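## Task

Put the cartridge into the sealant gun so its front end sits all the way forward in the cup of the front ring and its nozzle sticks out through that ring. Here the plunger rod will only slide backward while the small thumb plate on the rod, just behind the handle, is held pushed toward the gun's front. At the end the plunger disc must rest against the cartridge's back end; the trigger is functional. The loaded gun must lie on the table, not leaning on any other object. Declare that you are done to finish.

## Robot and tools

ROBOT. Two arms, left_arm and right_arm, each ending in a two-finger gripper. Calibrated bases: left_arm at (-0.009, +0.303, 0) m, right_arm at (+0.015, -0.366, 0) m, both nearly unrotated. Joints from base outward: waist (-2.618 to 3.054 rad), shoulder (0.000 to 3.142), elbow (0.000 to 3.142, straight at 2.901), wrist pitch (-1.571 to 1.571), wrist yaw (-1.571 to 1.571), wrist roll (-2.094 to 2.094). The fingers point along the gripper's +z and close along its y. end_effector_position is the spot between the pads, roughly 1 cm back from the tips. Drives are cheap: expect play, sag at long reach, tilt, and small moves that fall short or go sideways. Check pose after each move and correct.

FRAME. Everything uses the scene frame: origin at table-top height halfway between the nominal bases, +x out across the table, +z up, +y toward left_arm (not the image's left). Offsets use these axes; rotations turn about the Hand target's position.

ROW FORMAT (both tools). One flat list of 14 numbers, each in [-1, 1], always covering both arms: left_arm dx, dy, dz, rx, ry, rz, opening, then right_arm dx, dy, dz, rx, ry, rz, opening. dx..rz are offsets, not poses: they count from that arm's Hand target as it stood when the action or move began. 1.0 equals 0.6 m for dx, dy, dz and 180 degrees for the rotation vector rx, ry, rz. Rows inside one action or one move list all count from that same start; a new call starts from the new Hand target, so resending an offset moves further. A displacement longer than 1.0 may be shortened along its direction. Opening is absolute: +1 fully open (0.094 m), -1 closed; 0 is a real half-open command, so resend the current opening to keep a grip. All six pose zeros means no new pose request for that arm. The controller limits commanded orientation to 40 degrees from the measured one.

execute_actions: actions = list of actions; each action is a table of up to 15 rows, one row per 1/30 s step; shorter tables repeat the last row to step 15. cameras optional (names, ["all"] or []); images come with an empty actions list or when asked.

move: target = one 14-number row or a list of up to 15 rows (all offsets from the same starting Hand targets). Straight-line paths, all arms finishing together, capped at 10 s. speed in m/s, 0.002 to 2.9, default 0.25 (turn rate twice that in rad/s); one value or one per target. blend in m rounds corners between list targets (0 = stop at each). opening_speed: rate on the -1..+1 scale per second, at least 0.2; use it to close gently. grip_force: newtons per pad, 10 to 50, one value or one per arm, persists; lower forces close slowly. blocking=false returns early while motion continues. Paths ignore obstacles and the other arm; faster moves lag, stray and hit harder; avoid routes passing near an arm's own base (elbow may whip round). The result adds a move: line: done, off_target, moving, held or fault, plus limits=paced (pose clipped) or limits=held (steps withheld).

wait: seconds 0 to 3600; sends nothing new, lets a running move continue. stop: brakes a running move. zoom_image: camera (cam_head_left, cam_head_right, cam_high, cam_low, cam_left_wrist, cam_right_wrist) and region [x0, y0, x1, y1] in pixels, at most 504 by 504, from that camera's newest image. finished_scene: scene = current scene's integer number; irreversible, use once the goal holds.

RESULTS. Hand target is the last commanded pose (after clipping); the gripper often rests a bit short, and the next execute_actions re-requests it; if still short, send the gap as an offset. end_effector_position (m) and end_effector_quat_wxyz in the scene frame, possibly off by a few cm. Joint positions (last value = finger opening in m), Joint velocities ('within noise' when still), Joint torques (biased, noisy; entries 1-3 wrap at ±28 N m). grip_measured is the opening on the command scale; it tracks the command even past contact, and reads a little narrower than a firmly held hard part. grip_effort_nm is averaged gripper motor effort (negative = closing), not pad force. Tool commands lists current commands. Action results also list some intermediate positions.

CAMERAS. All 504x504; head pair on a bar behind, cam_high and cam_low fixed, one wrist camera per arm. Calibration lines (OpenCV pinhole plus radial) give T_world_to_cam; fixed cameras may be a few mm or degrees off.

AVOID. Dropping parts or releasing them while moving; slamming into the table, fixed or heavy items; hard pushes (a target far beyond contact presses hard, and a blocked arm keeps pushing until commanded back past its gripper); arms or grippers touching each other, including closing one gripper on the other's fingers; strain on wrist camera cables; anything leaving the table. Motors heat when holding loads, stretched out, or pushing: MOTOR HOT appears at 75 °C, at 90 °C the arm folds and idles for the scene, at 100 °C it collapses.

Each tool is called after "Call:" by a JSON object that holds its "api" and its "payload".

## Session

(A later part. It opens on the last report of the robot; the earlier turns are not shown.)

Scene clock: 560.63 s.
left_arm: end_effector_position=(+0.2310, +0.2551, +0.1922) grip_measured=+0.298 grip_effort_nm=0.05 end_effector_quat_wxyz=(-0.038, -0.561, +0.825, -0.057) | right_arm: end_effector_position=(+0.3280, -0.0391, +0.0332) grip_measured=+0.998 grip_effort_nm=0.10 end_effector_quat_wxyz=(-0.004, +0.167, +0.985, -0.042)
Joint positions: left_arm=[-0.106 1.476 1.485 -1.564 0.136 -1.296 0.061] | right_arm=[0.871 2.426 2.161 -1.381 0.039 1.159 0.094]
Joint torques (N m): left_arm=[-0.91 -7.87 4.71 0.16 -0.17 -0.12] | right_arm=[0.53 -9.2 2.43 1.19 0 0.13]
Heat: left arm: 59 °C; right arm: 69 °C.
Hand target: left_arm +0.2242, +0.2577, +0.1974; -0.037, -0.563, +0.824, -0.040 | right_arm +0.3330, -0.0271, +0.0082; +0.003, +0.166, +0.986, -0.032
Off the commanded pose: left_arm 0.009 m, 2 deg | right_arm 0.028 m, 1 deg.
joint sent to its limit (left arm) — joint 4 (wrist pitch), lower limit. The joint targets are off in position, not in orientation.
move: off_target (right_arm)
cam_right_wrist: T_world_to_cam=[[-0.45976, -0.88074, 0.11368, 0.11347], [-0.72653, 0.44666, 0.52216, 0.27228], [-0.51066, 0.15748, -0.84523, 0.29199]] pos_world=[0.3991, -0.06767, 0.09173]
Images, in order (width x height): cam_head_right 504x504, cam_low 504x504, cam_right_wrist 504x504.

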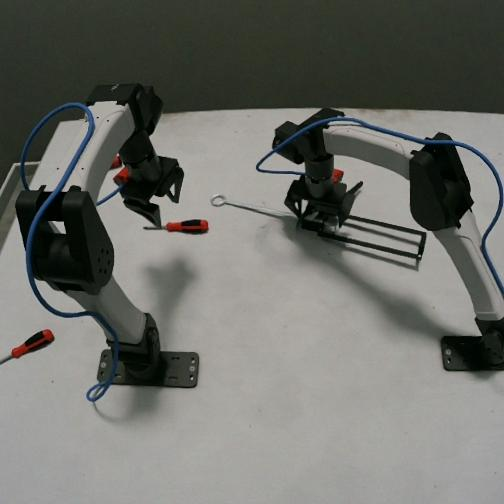

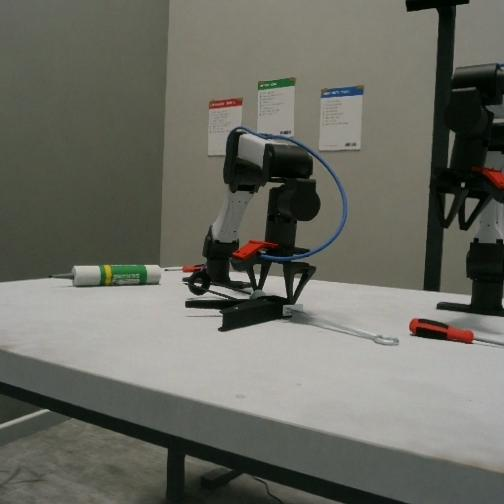

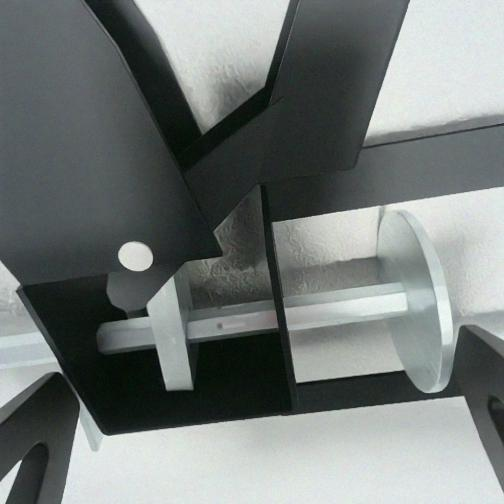

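Call:
{"api": "move", "payload": {"target": [[0,0,0,0,0,0,0.3,0,0,0.045,0,0,0,1],[0,0,0,0,0,0,0.3,0.006,0.013,0.045,0,0,0,1],[0,0,0,0,0,0,0.3,0.006,0.013,0,0,0,0,1]], "speed": 0.1, "cameras": ["cam_head_right","cam_right_wrist","cam_low"]}}

Call:
{"api": "zoom_image", "payload": {"camera": "cam_head_right", "region": [270, 170, 370, 250]}}

Call:
{"api": "zoom_image", "payload": {"camera": "cam_low", "region": [200, 240, 350, 340]}}

Scene clock: 569.07 s.
left_arm: end_effector_position=(+0.2310, +0.2551, +0.1922) grip_measured=+0.298 grip_effort_nm=0.05 end_effector_quat_wxyz=(-0.038, -0.561, +0.825, -0.057) | right_arm: end_effector_position=(+0.3325, -0.0342, +0.0283) grip_measured=+0.998 grip_effort_nm=0.07 end_effector_quat_wxyz=(-0.008, +0.166, +0.985, -0.048)
Joint positions: left_arm=[-0.106 1.476 1.485 -1.564 0.136 -1.296 0.061] | right_arm=[0.871 2.486 2.248 -1.422 0.039 1.159 0.094]
Joint torques (N m): left_arm=[-0.91 -7.9 4.63 0.15 -0.17 -0.12] | right_arm=[1.17 -10.69 2.73 1.08 0.02 0.15]
Heat: left arm: 57 °C; right arm: 67 °C.
Hand target: left_arm +0.2242, +0.2577, +0.1974; -0.037, -0.563, +0.824, -0.040 | right_arm +0.3366, -0.0193, +0.0082; +0.003, +0.166, +0.986, -0.032
Off the commanded pose: left_arm 0.009 m, 2 deg | right_arm 0.025 m, 2 deg.
joint sent to its limit (left arm) — joint 4 (wrist pitch), lower limit. The joint targets are off in position, not in orientation.
move: off_target (right_arm)
cam_right_wrist: T_world_to_cam=[[-0.4586, -0.87954, 0.12686, 0.11962], [-0.72164, 0.45191, 0.52441, 0.27444], [-0.51857, 0.14895, -0.84196, 0.29159]] pos_world=[0.40412, -0.06225, 0.08641]
Images, in order (width x height): cam_head_right 504x504, cam_low 504x504, cam_right_wrist 504x504.

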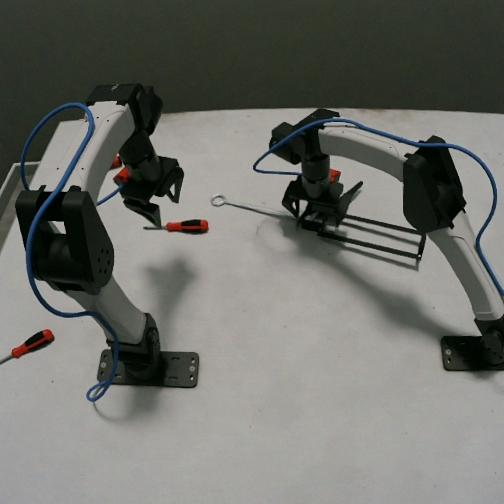

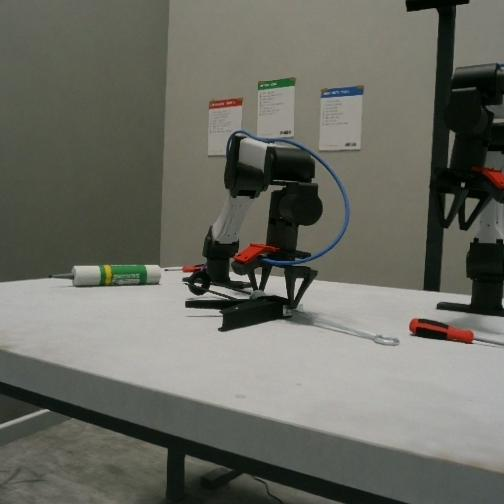

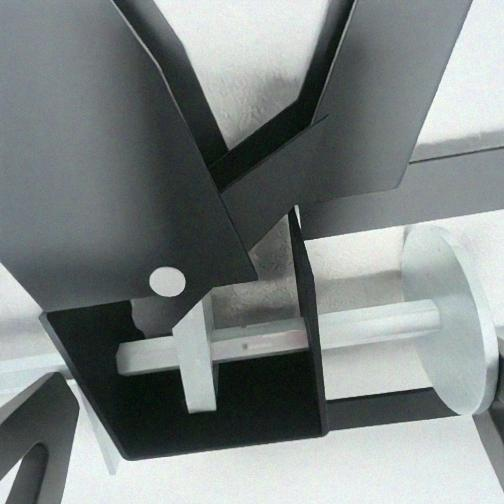

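Scaled by 5.040 from the camera's image (finer frame: 720x720).

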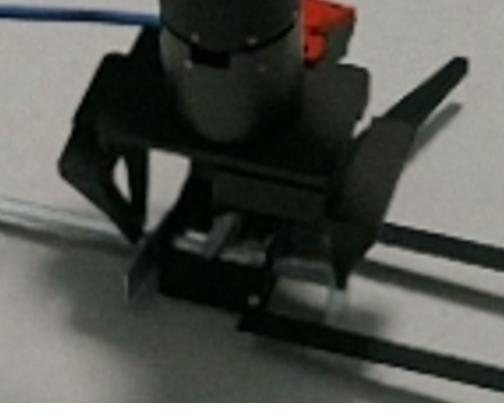

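Scaled by 3.360 from the camera's image (finer frame: 720x720).

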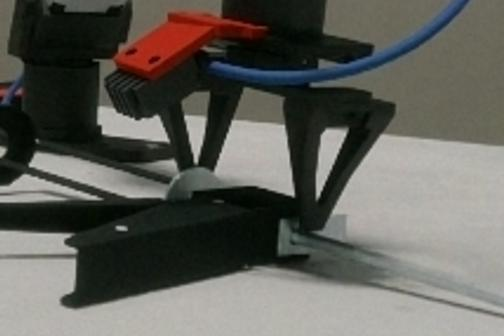

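Call:
{"api": "move", "payload": {"target": [0,0,0,0,0,0,0.3,0,0,0.004,0,0,0,0.1], "opening_speed": 0.6, "cameras": ["cam_head_right","cam_right_wrist","cam_low"]}}

Call:
{"api": "zoom_image", "payload": {"camera": "cam_head_right", "region": [270, 170, 370, 250]}}

Call:
{"api": "zoom_image", "payload": {"camera": "cam_low", "region": [200, 240, 350, 340]}}

Scene clock: 575.33 s.
left_arm: end_effector_position=(+0.2310, +0.2551, +0.1922) grip_measured=+0.298 grip_effort_nm=0.05 end_effector_quat_wxyz=(-0.038, -0.561, +0.825, -0.057) | right_arm: end_effector_position=(+0.3325, -0.0342, +0.0283) grip_measured=+0.865 grip_effort_nm=-1.05 end_effector_quat_wxyz=(-0.008, +0.166, +0.985, -0.048)
Joint positions: left_arm=[-0.106 1.476 1.485 -1.564 0.136 -1.296 0.061] | right_arm=[0.871 2.486 2.248 -1.422 0.039 1.159 0.088]
Joint torques (N m): left_arm=[-0.94 -7.91 4.67 0.15 -0.16 -0.11] | right_arm=[1.13 -10.82 3.47 1.01 0 0.13]
Heat: left arm: 56 °C; right arm: 67 °C.
Hand target: left_arm +0.2242, +0.2577, +0.1974; -0.037, -0.563, +0.824, -0.040 | right_arm +0.3366, -0.0193, +0.0106; +0.003, +0.166, +0.986, -0.032
Off the commanded pose: left_arm 0.009 m, 2 deg | right_arm 0.023 m, 2 deg.
joint sent to its limit (left arm) — joint 4 (wrist pitch), lower limit. The joint targets are off in position, not in orientation.
move: off_target (right_arm)
cam_right_wrist: T_world_to_cam=[[-0.4586, -0.87954, 0.12686, 0.11962], [-0.72164, 0.45191, 0.52441, 0.27444], [-0.51857, 0.14895, -0.84196, 0.29159]] pos_world=[0.40412, -0.06225, 0.08641]
Images, in order (width x height): cam_head_right 504x504, cam_low 504x504, cam_right_wrist 504x504.

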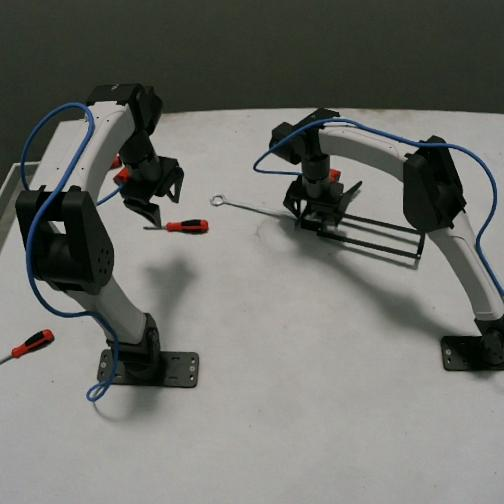

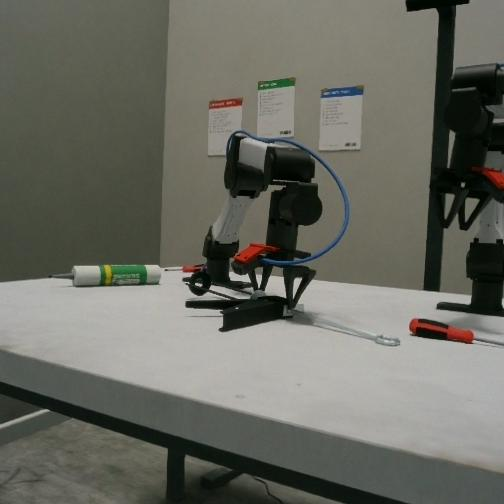

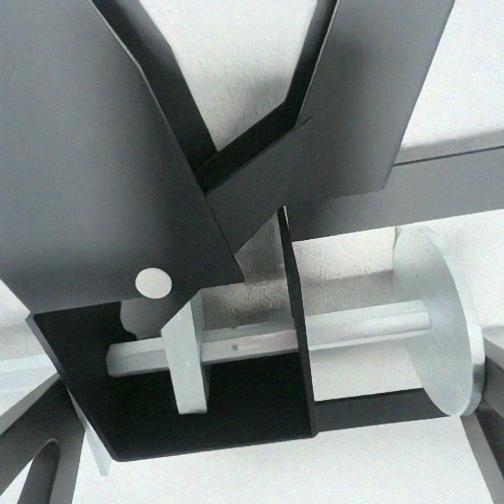

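Scaled by 5.040 from the camera's image (finer frame: 720x720).

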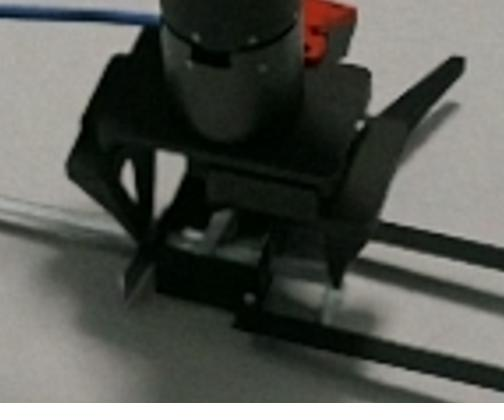

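Scaled by 3.360 from the camera's image (finer frame: 720x720).

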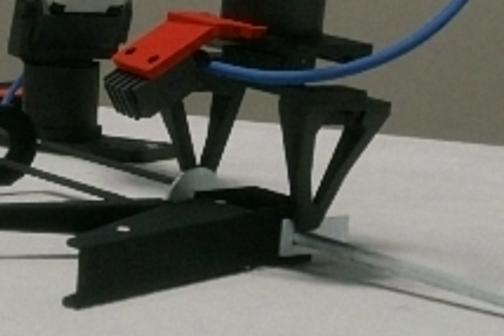

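Call:
{"api": "move", "payload": {"target": [[0,0,0,0,0,0,0.3,0,0,0,0,0,0,1],[0,0,0,0,0,0,0.3,0,0,0.045,0,0,0,1],[0,0,0,0,0,0,0.3,-0.015,0.007,0.045,0,0,0,1],[0,0,0,0,0,0,0.3,-0.015,0.007,0.003,0,0,0,1]], "speed": 0.1, "cameras": ["cam_head_right","cam_right_wrist","cam_low"]}}

Call:
{"api": "zoom_image", "payload": {"camera": "cam_head_right", "region": [270, 170, 370, 250]}}

Call:
{"api": "zoom_image", "payload": {"camera": "cam_low", "region": [200, 240, 350, 340]}}

Scene clock: 583.83 s.
left_arm: end_effector_position=(+0.2310, +0.2551, +0.1922) grip_measured=+0.298 grip_effort_nm=0.05 end_effector_quat_wxyz=(-0.038, -0.561, +0.825, -0.057) | right_arm: end_effector_position=(+0.3221, -0.0283, +0.0157) grip_measured=+0.998 grip_effort_nm=0.08 end_effector_quat_wxyz=(-0.011, +0.159, +0.986, -0.056)
Joint positions: left_arm=[-0.106 1.476 1.485 -1.564 0.136 -1.296 0.061] | right_arm=[0.898 2.498 2.219 -1.399 0.041 1.171 0.094]
Joint torques (N m): left_arm=[-0.92 -7.92 4.75 0.15 -0.18 -0.13] | right_arm=[0.64 -12.62 4.46 0.8 -0.05 0.25]
Heat: left arm: 55 °C; right arm: 66 °C.
Hand target: left_arm +0.2242, +0.2577, +0.1974; -0.037, -0.563, +0.824, -0.040 | right_arm +0.3276, -0.0151, +0.0124; +0.003, +0.166, +0.986, -0.032
Off the commanded pose: left_arm 0.009 m, 2 deg | right_arm 0.015 m, 3 deg.
joint sent to its limit (left arm) — joint 4 (wrist pitch), lower limit. The joint targets are off in position, not in orientation.
move: off_target (right_arm)
cam_right_wrist: T_world_to_cam=[[-0.44488, -0.88383, 0.14467, 0.11691], [-0.72274, 0.4497, 0.5248, 0.27118], [-0.52889, 0.12891, -0.83884, 0.27744]] pos_world=[0.39474, -0.05439, 0.0735]
Images, in order (width x height): cam_head_right 504x504, cam_low 504x504, cam_right_wrist 504x504.

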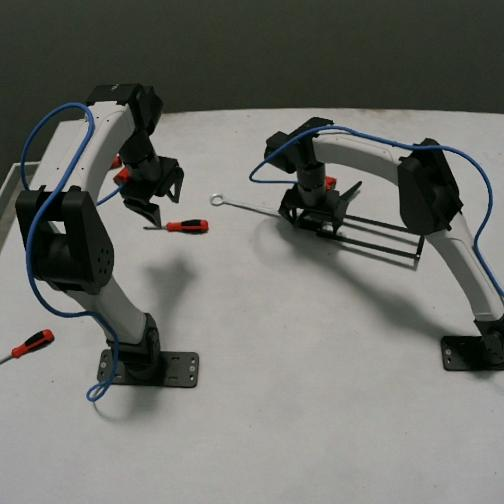

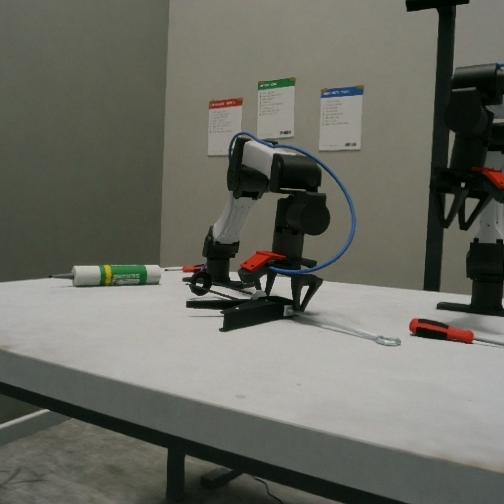

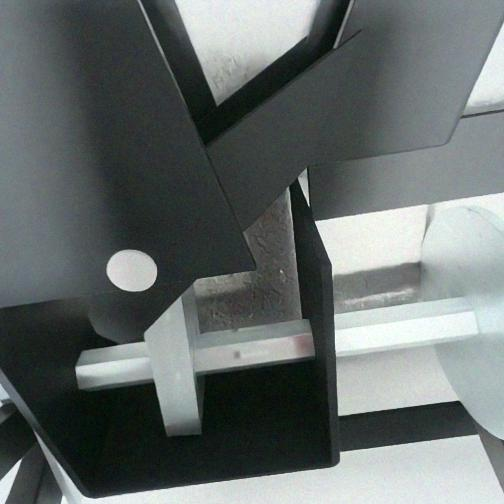

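Scaled by 5.040 from the camera's image (finer frame: 720x720).

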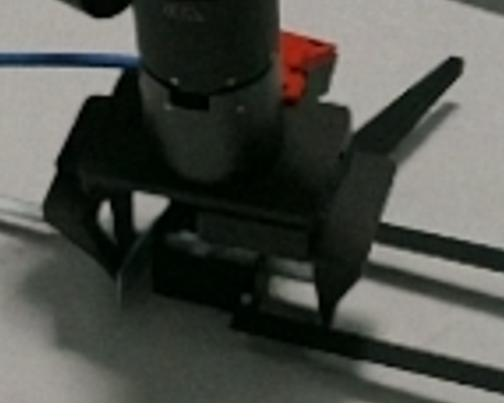

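Scaled by 3.360 from the camera's image (finer frame: 720x720).

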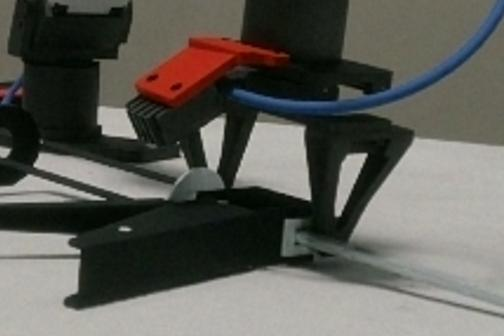

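Call:
{"api": "move", "payload": {"target": [0,0,0,0,0,0,0.3,0,0,0.0,0,0,0,0.1], "opening_speed": 0.6, "cameras": ["cam_head_right","cam_right_wrist","cam_low"]}}

Call:
{"api": "zoom_image", "payload": {"camera": "cam_head_right", "region": [270, 170, 370, 250]}}

Scene clock: 593.50 s.
left_arm: end_effector_position=(+0.2310, +0.2551, +0.1922) grip_measured=+0.298 grip_effort_nm=0.05 end_effector_quat_wxyz=(-0.038, -0.561, +0.825, -0.057) | right_arm: end_effector_position=(+0.3224, -0.0301, +0.0158) grip_measured=+0.180 grip_effort_nm=-1.05 end_effector_quat_wxyz=(-0.012, +0.162, +0.985, -0.058)
Joint positions: left_arm=[-0.106 1.476 1.485 -1.564 0.136 -1.296 0.061] | right_arm=[0.894 2.498 2.219 -1.404 0.041 1.172 0.055]
Joint torques (N m): left_arm=[-0.9 -7.91 4.67 0.16 -0.2 -0.11] | right_arm=[0.69 -12.77 4.4 0.85 -0.01 0.19]
Heat: left arm: 54 °C; right arm: 67 °C.
Hand target: left_arm +0.2242, +0.2577, +0.1974; -0.037, -0.563, +0.824, -0.040 | right_arm +0.3276, -0.0151, +0.0124; +0.003, +0.166, +0.986, -0.032
Off the commanded pose: left_arm 0.009 m, 2 deg | right_arm 0.016 m, 3 deg.
joint sent to its limit (left arm) — joint 4 (wrist pitch), lower limit. The joint targets are off in position, not in orientation.
move: done
cam_right_wrist: T_world_to_cam=[[-0.44851, -0.88126, 0.14909, 0.11653], [-0.71911, 0.45486, 0.52534, 0.27112], [-0.53078, 0.12841, -0.83773, 0.27849]] pos_world=[0.39504, -0.05639, 0.07349]
Images, in order (width x height): cam_head_right 504x504, cam_low 504x504, cam_right_wrist 504x504.

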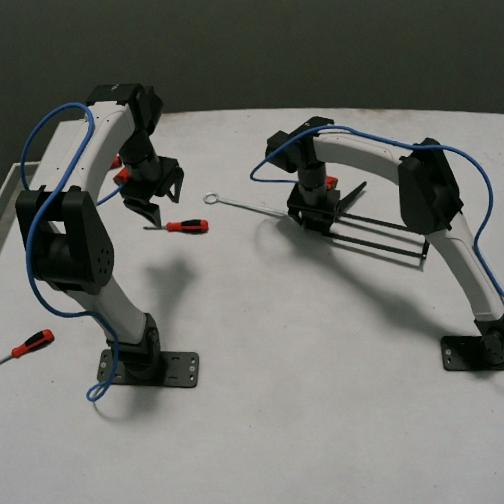

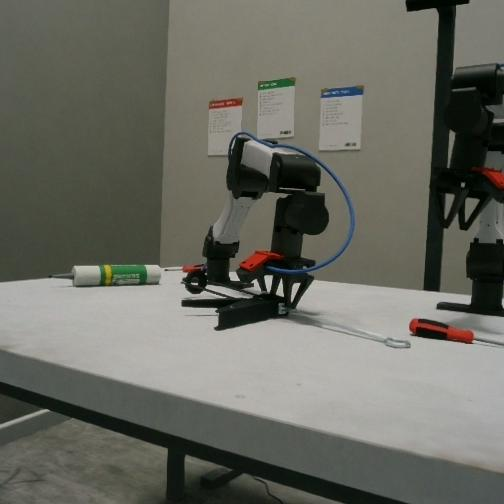

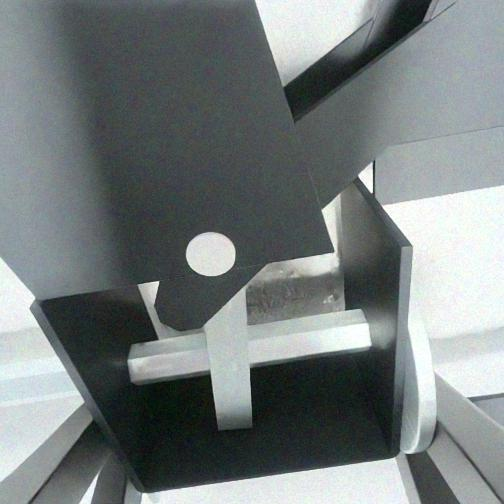

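Scaled by 5.040 from the camera's image (finer frame: 720x720).

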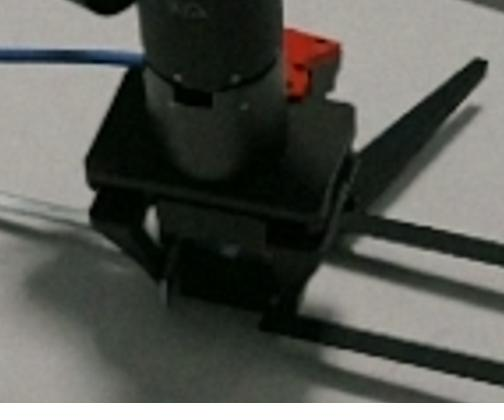

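Call:
{"api": "move", "payload": {"target": [[0,0,0,0,0,0,0.3,0,0,0.0,0,0,0,1],[0,0,0,0,0,0,0.3,0,0,0.15,0,0,0,1],[-0.1,0.1,0,0,0,0,0.3,-0.08,-0.1,0.45,0,0,0,1]], "speed": [0.1,0.12,0.25], "cameras": ["cam_head_left","cam_head_right","cam_right_wrist","cam_low","cam_high"]}}

Scene clock: 602.30 s.
left_arm: end_effector_position=(+0.1709, +0.3141, +0.1955) grip_measured=+0.298 grip_effort_nm=0.05 end_effector_quat_wxyz=(+0.027, -0.566, +0.821, -0.077) | right_arm: end_effector_position=(+0.2846, -0.0691, +0.2764) grip_measured=+0.998 grip_effort_nm=0.10 end_effector_quat_wxyz=(+0.113, +0.167, +0.969, +0.147)
Joint positions: left_arm=[0.17 1.156 1.262 -1.564 0.117 -1.038 0.061] | right_arm=[0.899 1.897 2.264 -1.568 0.038 1.183 0.094]
Joint torques (N m): left_arm=[0.4 -3.85 4.75 0.36 -0.18 0.15] | right_arm=[0.4 -9.91 4.07 0.94 0.05 -0.1]
Heat: left arm: 53 °C; right arm: 68 °C.
Hand target: left_arm +0.1642, +0.3177, +0.1974; -0.037, -0.563, +0.824, -0.040 | right_arm +0.2796, -0.0751, +0.2824; +0.003, +0.166, +0.986, -0.032
Off the commanded pose: left_arm 0.008 m, 8 deg | right_arm 0.010 m, 24 deg.
joint sent to its limit (left arm) — joint 4 (wrist pitch), lower limit. The joint targets are off in position and orientation.
joint sent to its limit (right arm) — joint 4 (wrist pitch), lower limit. The joint targets are off in position and orientation.
move: off_target (left_arm, right_arm)
cam_right_wrist: T_world_to_cam=[[-0.4272, -0.84819, -0.31317, 0.15039], [-0.86715, 0.28628, 0.40755, 0.18779], [-0.25603, 0.44567, -0.8578, 0.43102]] pos_world=[0.33744, -0.11829, 0.3403]
Images, in order (width x height): cam_head_left 504x504, cam_head_right 504x504, cam_high 504x504, cam_low 504x504, cam_right_wrist 504x504.

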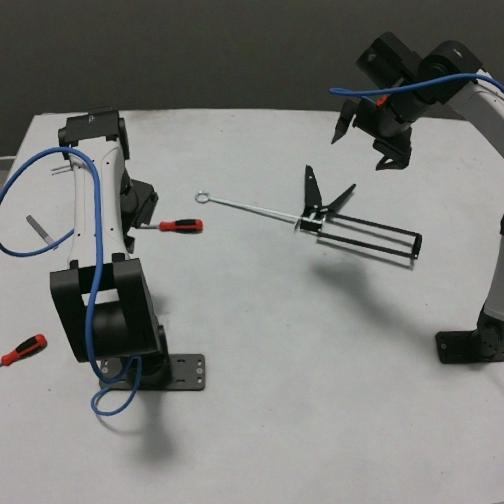

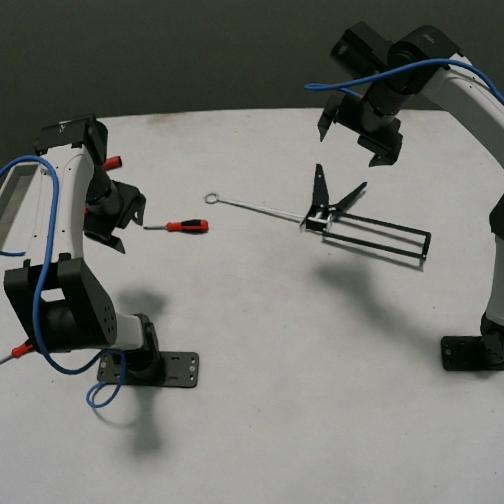

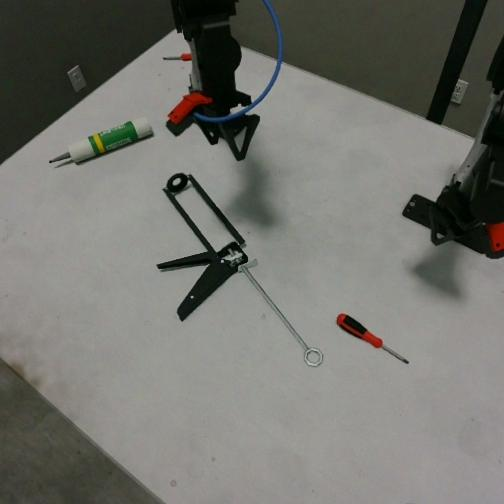

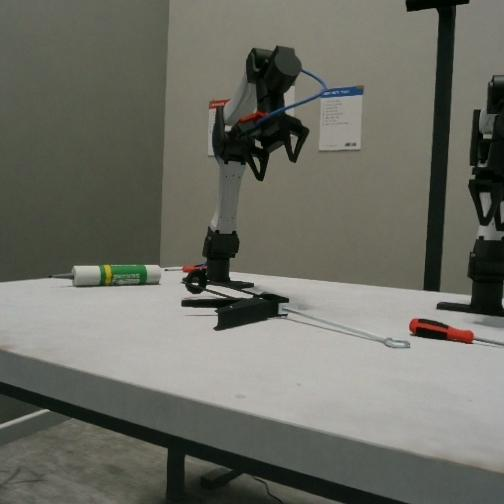

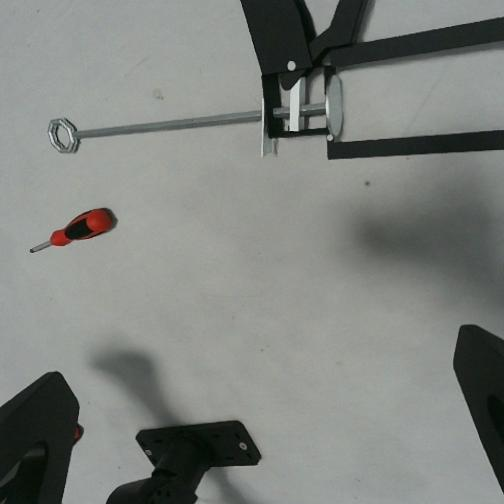

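Call:
{"api": "move", "payload": {"target": [0,0,0,0,0,0,0.3,-0.05,-0.79,-0.02,0.01,0,-0.0856,1], "speed": 0.35, "cameras": ["cam_head_right","cam_right_wrist","cam_high"]}}

Scene clock: 613.90 s.
left_arm: end_effector_position=(+0.1709, +0.3141, +0.1955) grip_measured=+0.298 grip_effort_nm=0.05 end_effector_quat_wxyz=(+0.027, -0.566, +0.821, -0.077) | right_arm: end_effector_position=(+0.2492, -0.5465, +0.2612) grip_measured=+0.998 grip_effort_nm=0.10 end_effector_quat_wxyz=(+0.125, +0.303, +0.943, -0.052)
Joint positions: left_arm=[0.17 1.156 1.262 -1.564 0.117 -1.038 0.061] | right_arm=[-0.597 1.53 1.799 -1.569 0.016 -0.026 0.094]
Joint torques (N m): left_arm=[0.31 -3.86 4.71 0.37 -0.19 0.15] | right_arm=[-0.13 -4.27 8.24 0.83 0.08 -0.19]
Heat: left arm: 50 °C; right arm: 64 °C.
Hand target: left_arm +0.1642, +0.3177, +0.1974; -0.037, -0.563, +0.824, -0.040 | right_arm +0.2496, -0.5491, +0.2704; -0.004, +0.296, +0.955, -0.017
Off the commanded pose: left_arm 0.008 m, 8 deg | right_arm 0.010 m, 15 deg.
joint sent to its limit (left arm) — joint 4 (wrist pitch), lower limit. The joint targets are off in position and orientation.
joint sent to its limit (right arm) — joint 4 (wrist pitch), lower limit. The joint targets are off in position and orientation.
move: off_target (right_arm)
cam_right_wrist: T_world_to_cam=[[-0.69851, -0.71546, 0.01403, -0.21982], [-0.68042, 0.67012, 0.2966, 0.49218], [-0.22161, 0.19763, -0.9549, 0.5029]] pos_world=[0.29279, -0.58648, 0.33732]
Images, in order (width x height): cam_head_right 504x504, cam_high 504x504, cam_right_wrist 504x504.

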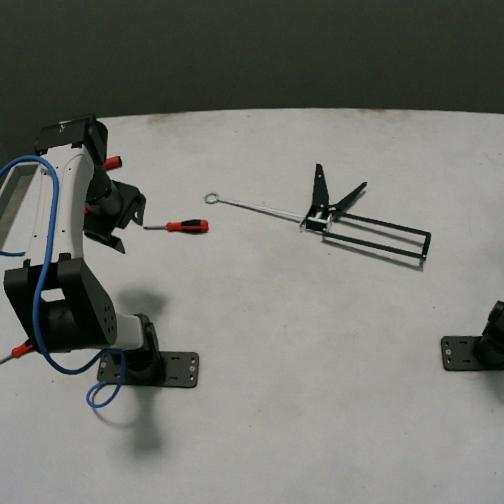

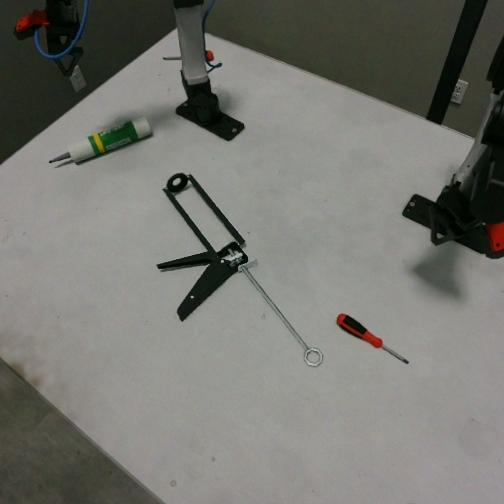

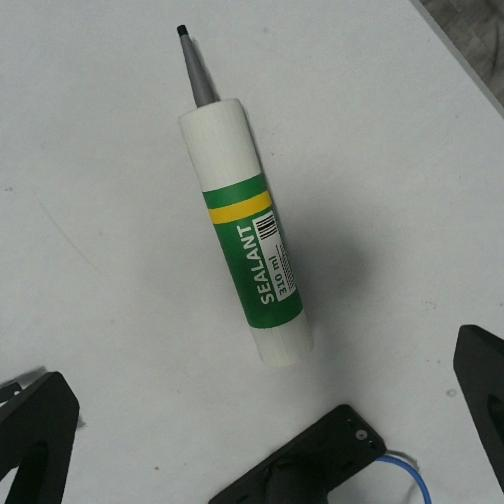

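Call:
{"api": "move", "payload": {"target": [0,0,0,0,0,0,0.3,-0.025,0.04,-0.31,0.008,0,0.0356,1], "speed": 0.25, "cameras": ["cam_right_wrist"]}}

Scene clock: 621.37 s.
left_arm: end_effector_position=(+0.1709, +0.3141, +0.1955) grip_measured=+0.298 grip_effort_nm=0.05 end_effector_quat_wxyz=(+0.027, -0.566, +0.821, -0.077) | right_arm: end_effector_position=(+0.2283, -0.5252, +0.0883) grip_measured=+0.998 grip_effort_nm=0.10 end_effector_quat_wxyz=(-0.013, +0.259, +0.966, -0.004)
Joint positions: left_arm=[0.17 1.156 1.262 -1.564 0.117 -1.038 0.061] | right_arm=[-0.58 1.582 1.178 -1.189 0.016 -0.105 0.094]
Joint torques (N m): left_arm=[0.36 -3.75 4.7 0.35 -0.17 0.14] | right_arm=[0.76 -5.11 4.72 0.72 -0.11 -0.1]
Heat: left arm: 49 °C; right arm: 60 °C.
Hand target: left_arm +0.1642, +0.3177, +0.1974; -0.037, -0.563, +0.824, -0.040 | right_arm +0.2346, -0.5251, +0.0844; -0.007, +0.243, +0.970, -0.005
Off the commanded pose: left_arm 0.008 m, 8 deg | right_arm 0.007 m, 2 deg.
joint sent to its limit (left arm) — joint 4 (wrist pitch), lower limit. The joint targets are off in position and orientation.
move: done
cam_right_wrist: T_world_to_cam=[[-0.61812, -0.78458, 0.04854, -0.2744], [-0.63436, 0.53434, 0.55863, 0.41001], [-0.46423, 0.31451, -0.82799, 0.43452]] pos_world=[0.2922, -0.57103, 0.14405]

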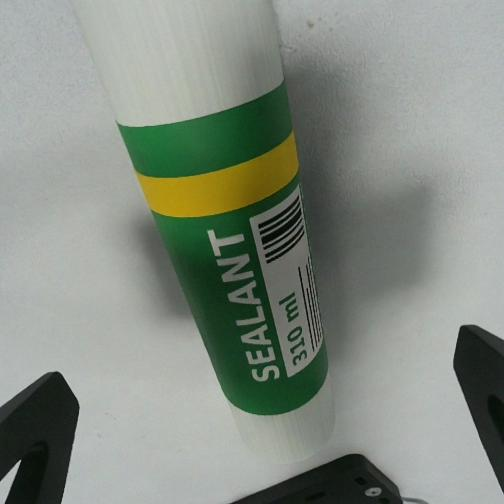

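Call:
{"api": "move", "payload": {"target": [[0,0,0,0,0,0,0.3,0.002,0.008,-0.073,0,0,0.009,1],[0,0,0,0,0,0,0.3,0.002,0.008,-0.073,0,0,0.009,0]], "speed": 0.15, "opening_speed": 0.6, "cameras": ["cam_right_wrist"]}}

Scene clock: 630.20 s.
left_arm: end_effector_position=(+0.1709, +0.3141, +0.1955) grip_measured=+0.298 grip_effort_nm=0.04 end_effector_quat_wxyz=(+0.027, -0.566, +0.821, -0.077) | right_arm: end_effector_position=(+0.2295, -0.5205, +0.0438) grip_measured=+0.002 grip_effort_nm=-0.14 end_effector_quat_wxyz=(-0.015, +0.245, +0.970, -0.003)
Joint positions: left_arm=[0.17 1.156 1.262 -1.564 0.117 -1.038 0.061] | right_arm=[-0.563 1.622 1.037 -1.011 0.016 -0.118 0.047]
Joint torques (N m): left_arm=[0.38 -3.85 4.72 0.35 -0.17 0.15] | right_arm=[0.87 -4.94 4.22 0.73 -0.06 -0.11]
Heat: left arm: 47 °C; right arm: 57 °C.
Hand target: left_arm +0.1642, +0.3177, +0.1974; -0.037, -0.563, +0.824, -0.040 | right_arm +0.2358, -0.5203, +0.0406; -0.006, +0.229, +0.973, -0.005
Off the commanded pose: left_arm 0.008 m, 8 deg | right_arm 0.007 m, 2 deg.
joint sent to its limit (left arm) — joint 4 (wrist pitch), lower limit. The joint targets are off in position and orientation.
move: done
cam_right_wrist: T_world_to_cam=[[-0.59489, -0.80236, 0.04828, -0.28233], [-0.64828, 0.51443, 0.56133, 0.42587], [-0.47523, 0.30263, -0.82618, 0.3931]] pos_world=[0.29494, -0.56457, 0.09934]

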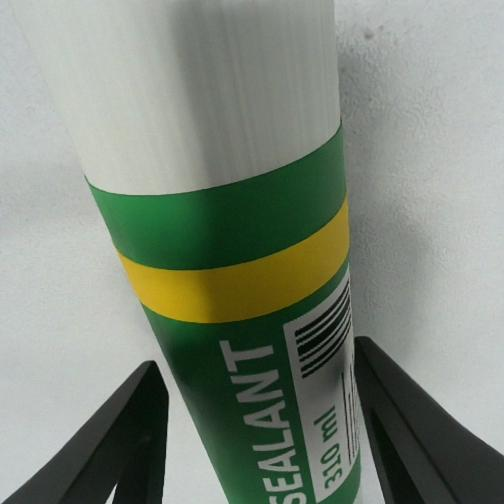

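Call:
{"api": "move", "payload": {"target": [[0,0,0,0,0,0,0.3,0,0,0,0,0,0,-0.2],[0,0,0,0,0,0,0.3,0,0,0.13,0,0,0,-0.2],[0,0,0,0,0,0,0.3,0.08,0.1,0.13,0,0,-0.444,-0.2]], "speed": 0.2, "cameras": ["cam_right_wrist","cam_high","cam_low"]}}

Scene clock: 665.07 s.
left_arm: end_effector_position=(+0.1709, +0.3141, +0.1955) grip_measured=+0.298 grip_effort_nm=0.05 end_effector_quat_wxyz=(+0.027, -0.566, +0.821, -0.077) | right_arm: end_effector_position=(+0.2759, -0.4624, +0.1102) grip_measured=-0.198 grip_effort_nm=-0.13 end_effector_quat_wxyz=(-0.015, +0.798, +0.602, -0.006)
Joint positions: left_arm=[0.17 1.156 1.262 -1.564 0.117 -1.038 0.061] | right_arm=[-0.307 1.627 1.311 -1.287 -0.005 1.493 0.038]
Joint torques (N m): left_arm=[0.38 -3.82 4.7 0.37 -0.15 0.13] | right_arm=[0.92 -5.49 8.51 0.1 -0.13 0.18]
Heat: left arm: 44 °C; right arm: 50 °C.
Hand target: left_arm +0.1642, +0.3177, +0.1974; -0.037, -0.563, +0.824, -0.040 | right_arm +0.2838, -0.4603, +0.1186; -0.008, +0.801, +0.599, +0.000
Off the commanded pose: left_arm 0.008 m, 8 deg | right_arm 0.012 m, 1 deg.
joint sent to its limit (left arm) — joint 4 (wrist pitch), lower limit. The joint targets are off in position and orientation.
move: off_target (right_arm)
cam_right_wrist: T_world_to_cam=[[-0.91009, 0.40952, 0.06345, 0.43431], [0.3759, 0.75135, 0.54237, 0.21785], [0.17444, 0.51746, -0.83774, 0.37375]] pos_world=[0.24818, -0.53494, 0.16739]
Images, in order (width x height): cam_high 504x504, cam_low 504x504, cam_right_wrist 504x504.

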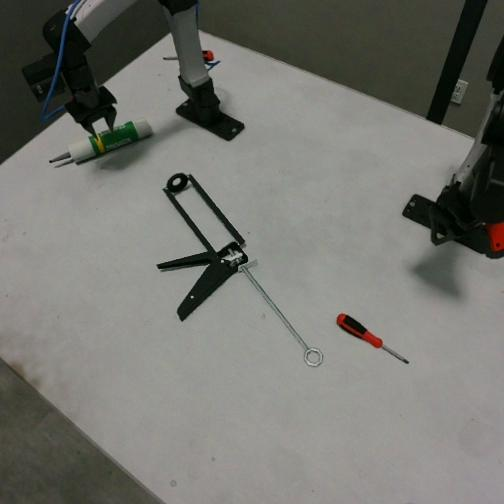

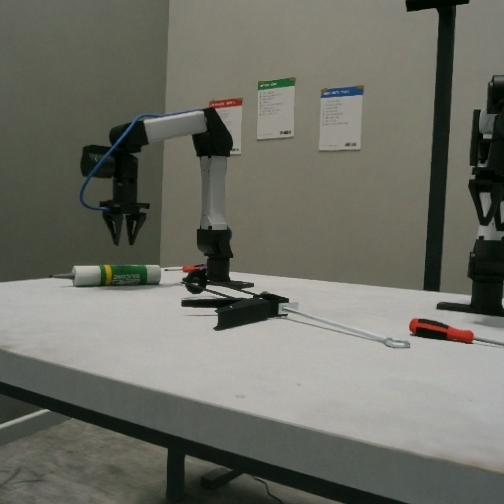

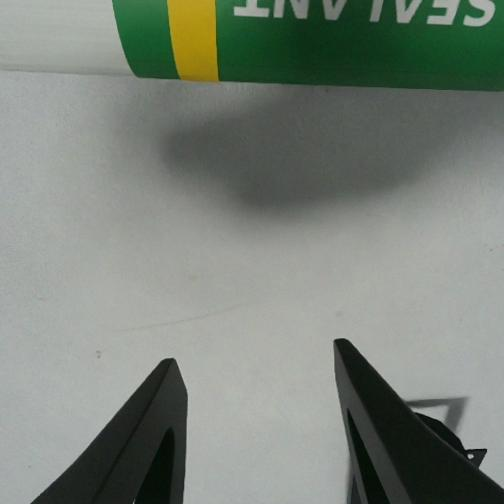

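Call:
{"api": "move", "payload": {"target": [0,0,0,0,0,0,0.3,-0.082,-0.1,-0.05,0,0,0.444,1], "speed": 0.2, "cameras": ["cam_right_wrist"]}}

Scene clock: 673.37 s.
left_arm: end_effector_position=(+0.1709, +0.3141, +0.1955) grip_measured=+0.298 grip_effort_nm=0.05 end_effector_quat_wxyz=(+0.027, -0.566, +0.821, -0.077) | right_arm: end_effector_position=(+0.2331, -0.5129, +0.0835) grip_measured=+0.998 grip_effort_nm=0.10 end_effector_quat_wxyz=(-0.028, +0.232, +0.972, +0.007)
Joint positions: left_arm=[0.17 1.156 1.262 -1.564 0.117 -1.038 0.061] | right_arm=[-0.538 1.607 1.182 -1.204 0.006 -0.119 0.094]
Joint torques (N m): left_arm=[0.42 -3.74 4.66 0.34 -0.18 0.15] | right_arm=[-0.54 -8.42 4.44 0.63 0.04 -0.11]
Heat: left arm: 44 °C; right arm: 49 °C.
Hand target: left_arm +0.1642, +0.3177, +0.1974; -0.037, -0.563, +0.824, -0.040 | right_arm +0.2346, -0.5203, +0.0886; -0.006, +0.229, +0.973, -0.005
Off the commanded pose: left_arm 0.008 m, 8 deg | right_arm 0.009 m, 3 deg.
joint sent to its limit (left arm) — joint 4 (wrist pitch), lower limit. The joint targets are off in position and orientation.
move: off_target (right_arm)
cam_right_wrist: T_world_to_cam=[[-0.57328, -0.81846, 0.03835, -0.28853], [-0.6492, 0.48228, 0.58817, 0.38347], [-0.49989, 0.31229, -0.80783, 0.43443]] pos_world=[0.30071, -0.55676, 0.13646]

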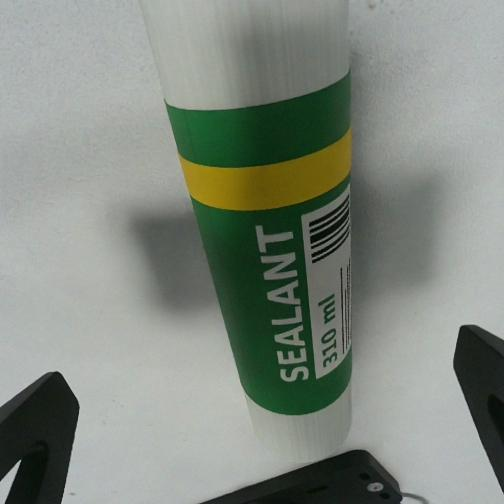

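Call:
{"api": "move", "payload": {"target": [[0,0,0,0,0,0,0.3,-0.005,-0.002,-0.095,0,0,0,1]], "speed": 0.15, "cameras": ["cam_right_wrist","cam_low"]}}

Scene clock: 678.30 s.
left_arm: end_effector_position=(+0.1709, +0.3141, +0.1955) grip_measured=+0.298 grip_effort_nm=0.05 end_effector_quat_wxyz=(+0.027, -0.566, +0.821, -0.077) | right_arm: end_effector_position=(+0.2310, -0.5148, +0.0351) grip_measured=+0.998 grip_effort_nm=0.10 end_effector_quat_wxyz=(-0.012, +0.232, +0.973, +0.002)
Joint positions: left_arm=[0.17 1.156 1.262 -1.564 0.117 -1.038 0.061] | right_arm=[-0.549 1.625 1.003 -0.973 0.006 -0.13 0.094]
Joint torques (N m): left_arm=[0.36 -3.77 4.7 0.35 -0.19 0.16] | right_arm=[-0.39 -5.27 4.51 0.68 -0.04 -0.12]
Heat: left arm: 43 °C; right arm: 49 °C.
Hand target: left_arm +0.1642, +0.3177, +0.1974; -0.037, -0.563, +0.824, -0.040 | right_arm +0.2316, -0.5215, +0.0316; -0.006, +0.229, +0.973, -0.005
Off the commanded pose: left_arm 0.008 m, 8 deg | right_arm 0.008 m, 1 deg.
joint sent to its limit (left arm) — joint 4 (wrist pitch), lower limit. The joint targets are off in position and orientation.
move: done
cam_right_wrist: T_world_to_cam=[[-0.57432, -0.81778, 0.03726, -0.28879], [-0.6654, 0.49285, 0.56066, 0.42161], [-0.47686, 0.2972, -0.82721, 0.38245]] pos_world=[0.29706, -0.55763, 0.09075]
Images, in order (width x height): cam_low 504x504, cam_right_wrist 504x504.

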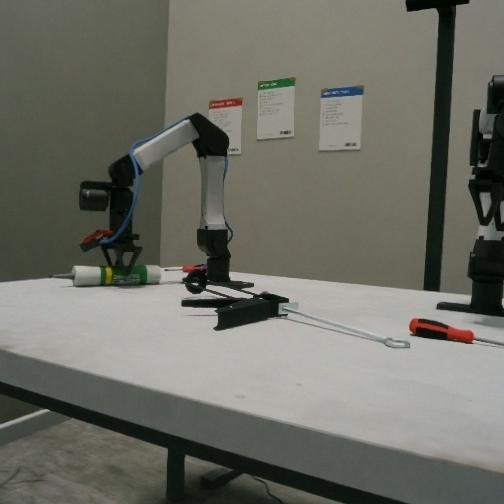

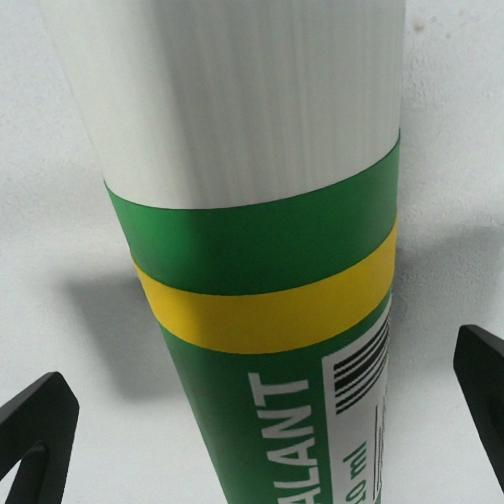

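Call:
{"api": "move", "payload": {"target": [[0,0,0,0,0,0,0.3,0,0,-0.01,0,0,0,1],[0,0,0,0,0,0,0.3,0,0,-0.01,0,0,0,-0.15]], "speed": 0.1, "opening_speed": 0.6}}

Call:
{"api": "move", "payload": {"target": [[0,0,0,0,0,0,0.3,0,0,0.1,0,0,0,-0.15],[0,0,0,0,0,0,0.3,0.08,0.11,0.1,0,0,-0.444,-0.15]], "speed": 0.2, "cameras": ["cam_right_wrist","cam_high","cam_low"]}}

Scene clock: 686.17 s.
left_arm: end_effector_position=(+0.1709, +0.3141, +0.1955) grip_measured=+0.298 grip_effort_nm=0.04 end_effector_quat_wxyz=(+0.027, -0.566, +0.821, -0.077) | right_arm: end_effector_position=(+0.2294, -0.5167, +0.0285) grip_measured=+0.008 grip_effort_nm=-1.04 end_effector_quat_wxyz=(-0.015, +0.233, +0.972, -0.002)
Joint positions: left_arm=[0.17 1.156 1.262 -1.564 0.117 -1.038 0.061] | right_arm=[-0.552 1.636 0.986 -0.946 0.015 -0.13 0.047]
Joint torques (N m): left_arm=[0.38 -3.73 4.7 0.37 -0.17 0.14] | right_arm=[-0.46 -5.52 4.12 0.75 0.02 -0.11]
Heat: left arm: 43 °C; right arm: 48 °C.
Hand target: left_arm +0.1642, +0.3177, +0.1974; -0.037, -0.563, +0.824, -0.040 | right_arm +0.2316, -0.5215, +0.0256; -0.006, +0.229, +0.973, -0.005
Off the commanded pose: left_arm 0.008 m, 8 deg | right_arm 0.006 m, 1 deg.
joint sent to its limit (left arm) — joint 4 (wrist pitch), lower limit. The joint targets are off in position and orientation.
move: done

Scene clock: 692.10 s.
left_arm: end_effector_position=(+0.1709, +0.3141, +0.1955) grip_measured=+0.298 grip_effort_nm=0.05 end_effector_quat_wxyz=(+0.027, -0.566, +0.821, -0.077) | right_arm: end_effector_position=(+0.2673, -0.4554, +0.0718) grip_measured=+0.007 grip_effort_nm=-1.05 end_effector_quat_wxyz=(-0.024, +0.798, +0.603, -0.011)
Joint positions: left_arm=[0.17 1.156 1.262 -1.564 0.117 -1.038 0.061] | right_arm=[-0.294 1.628 1.158 -1.152 -0.007 1.504 0.047]
Joint torques (N m): left_arm=[0.35 -3.78 4.62 0.35 -0.18 0.15] | right_arm=[0.72 -6.22 9.66 0.1 -0.1 0.23]
Heat: left arm: 42 °C; right arm: 48 °C.
Hand target: left_arm +0.1642, +0.3177, +0.1974; -0.037, -0.563, +0.824, -0.040 | right_arm +0.2796, -0.4555, +0.0856; -0.008, +0.801, +0.599, +0.000
Off the commanded pose: left_arm 0.008 m, 8 deg | right_arm 0.018 m, 2 deg.
joint sent to its limit (left arm) — joint 4 (wrist pitch), lower limit. The joint targets are off in position and orientation.
move: off_target (right_arm)
cam_right_wrist: T_world_to_cam=[[-0.90933, 0.40763, 0.0834, 0.42351], [0.38479, 0.74765, 0.54126, 0.23263], [0.15828, 0.52428, -0.83671, 0.34674]] pos_world=[0.24071, -0.52835, 0.12889]
Images, in order (width x height): cam_high 504x504, cam_low 504x504, cam_right_wrist 504x504.

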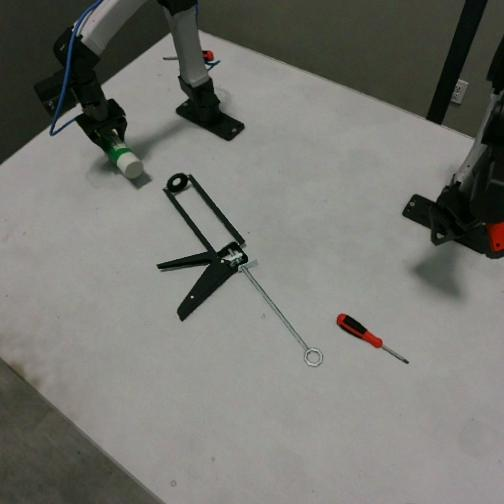

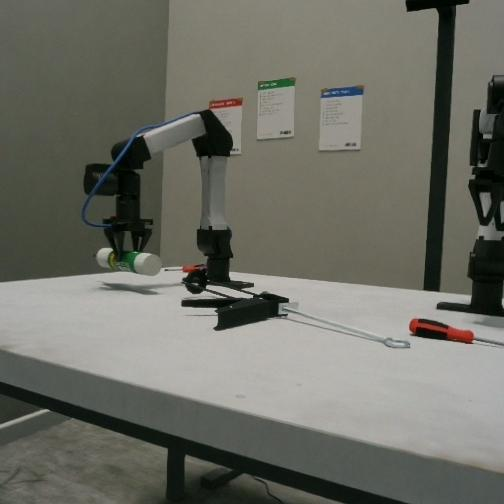

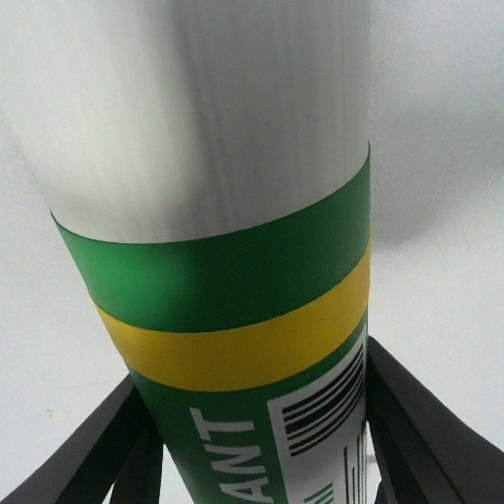

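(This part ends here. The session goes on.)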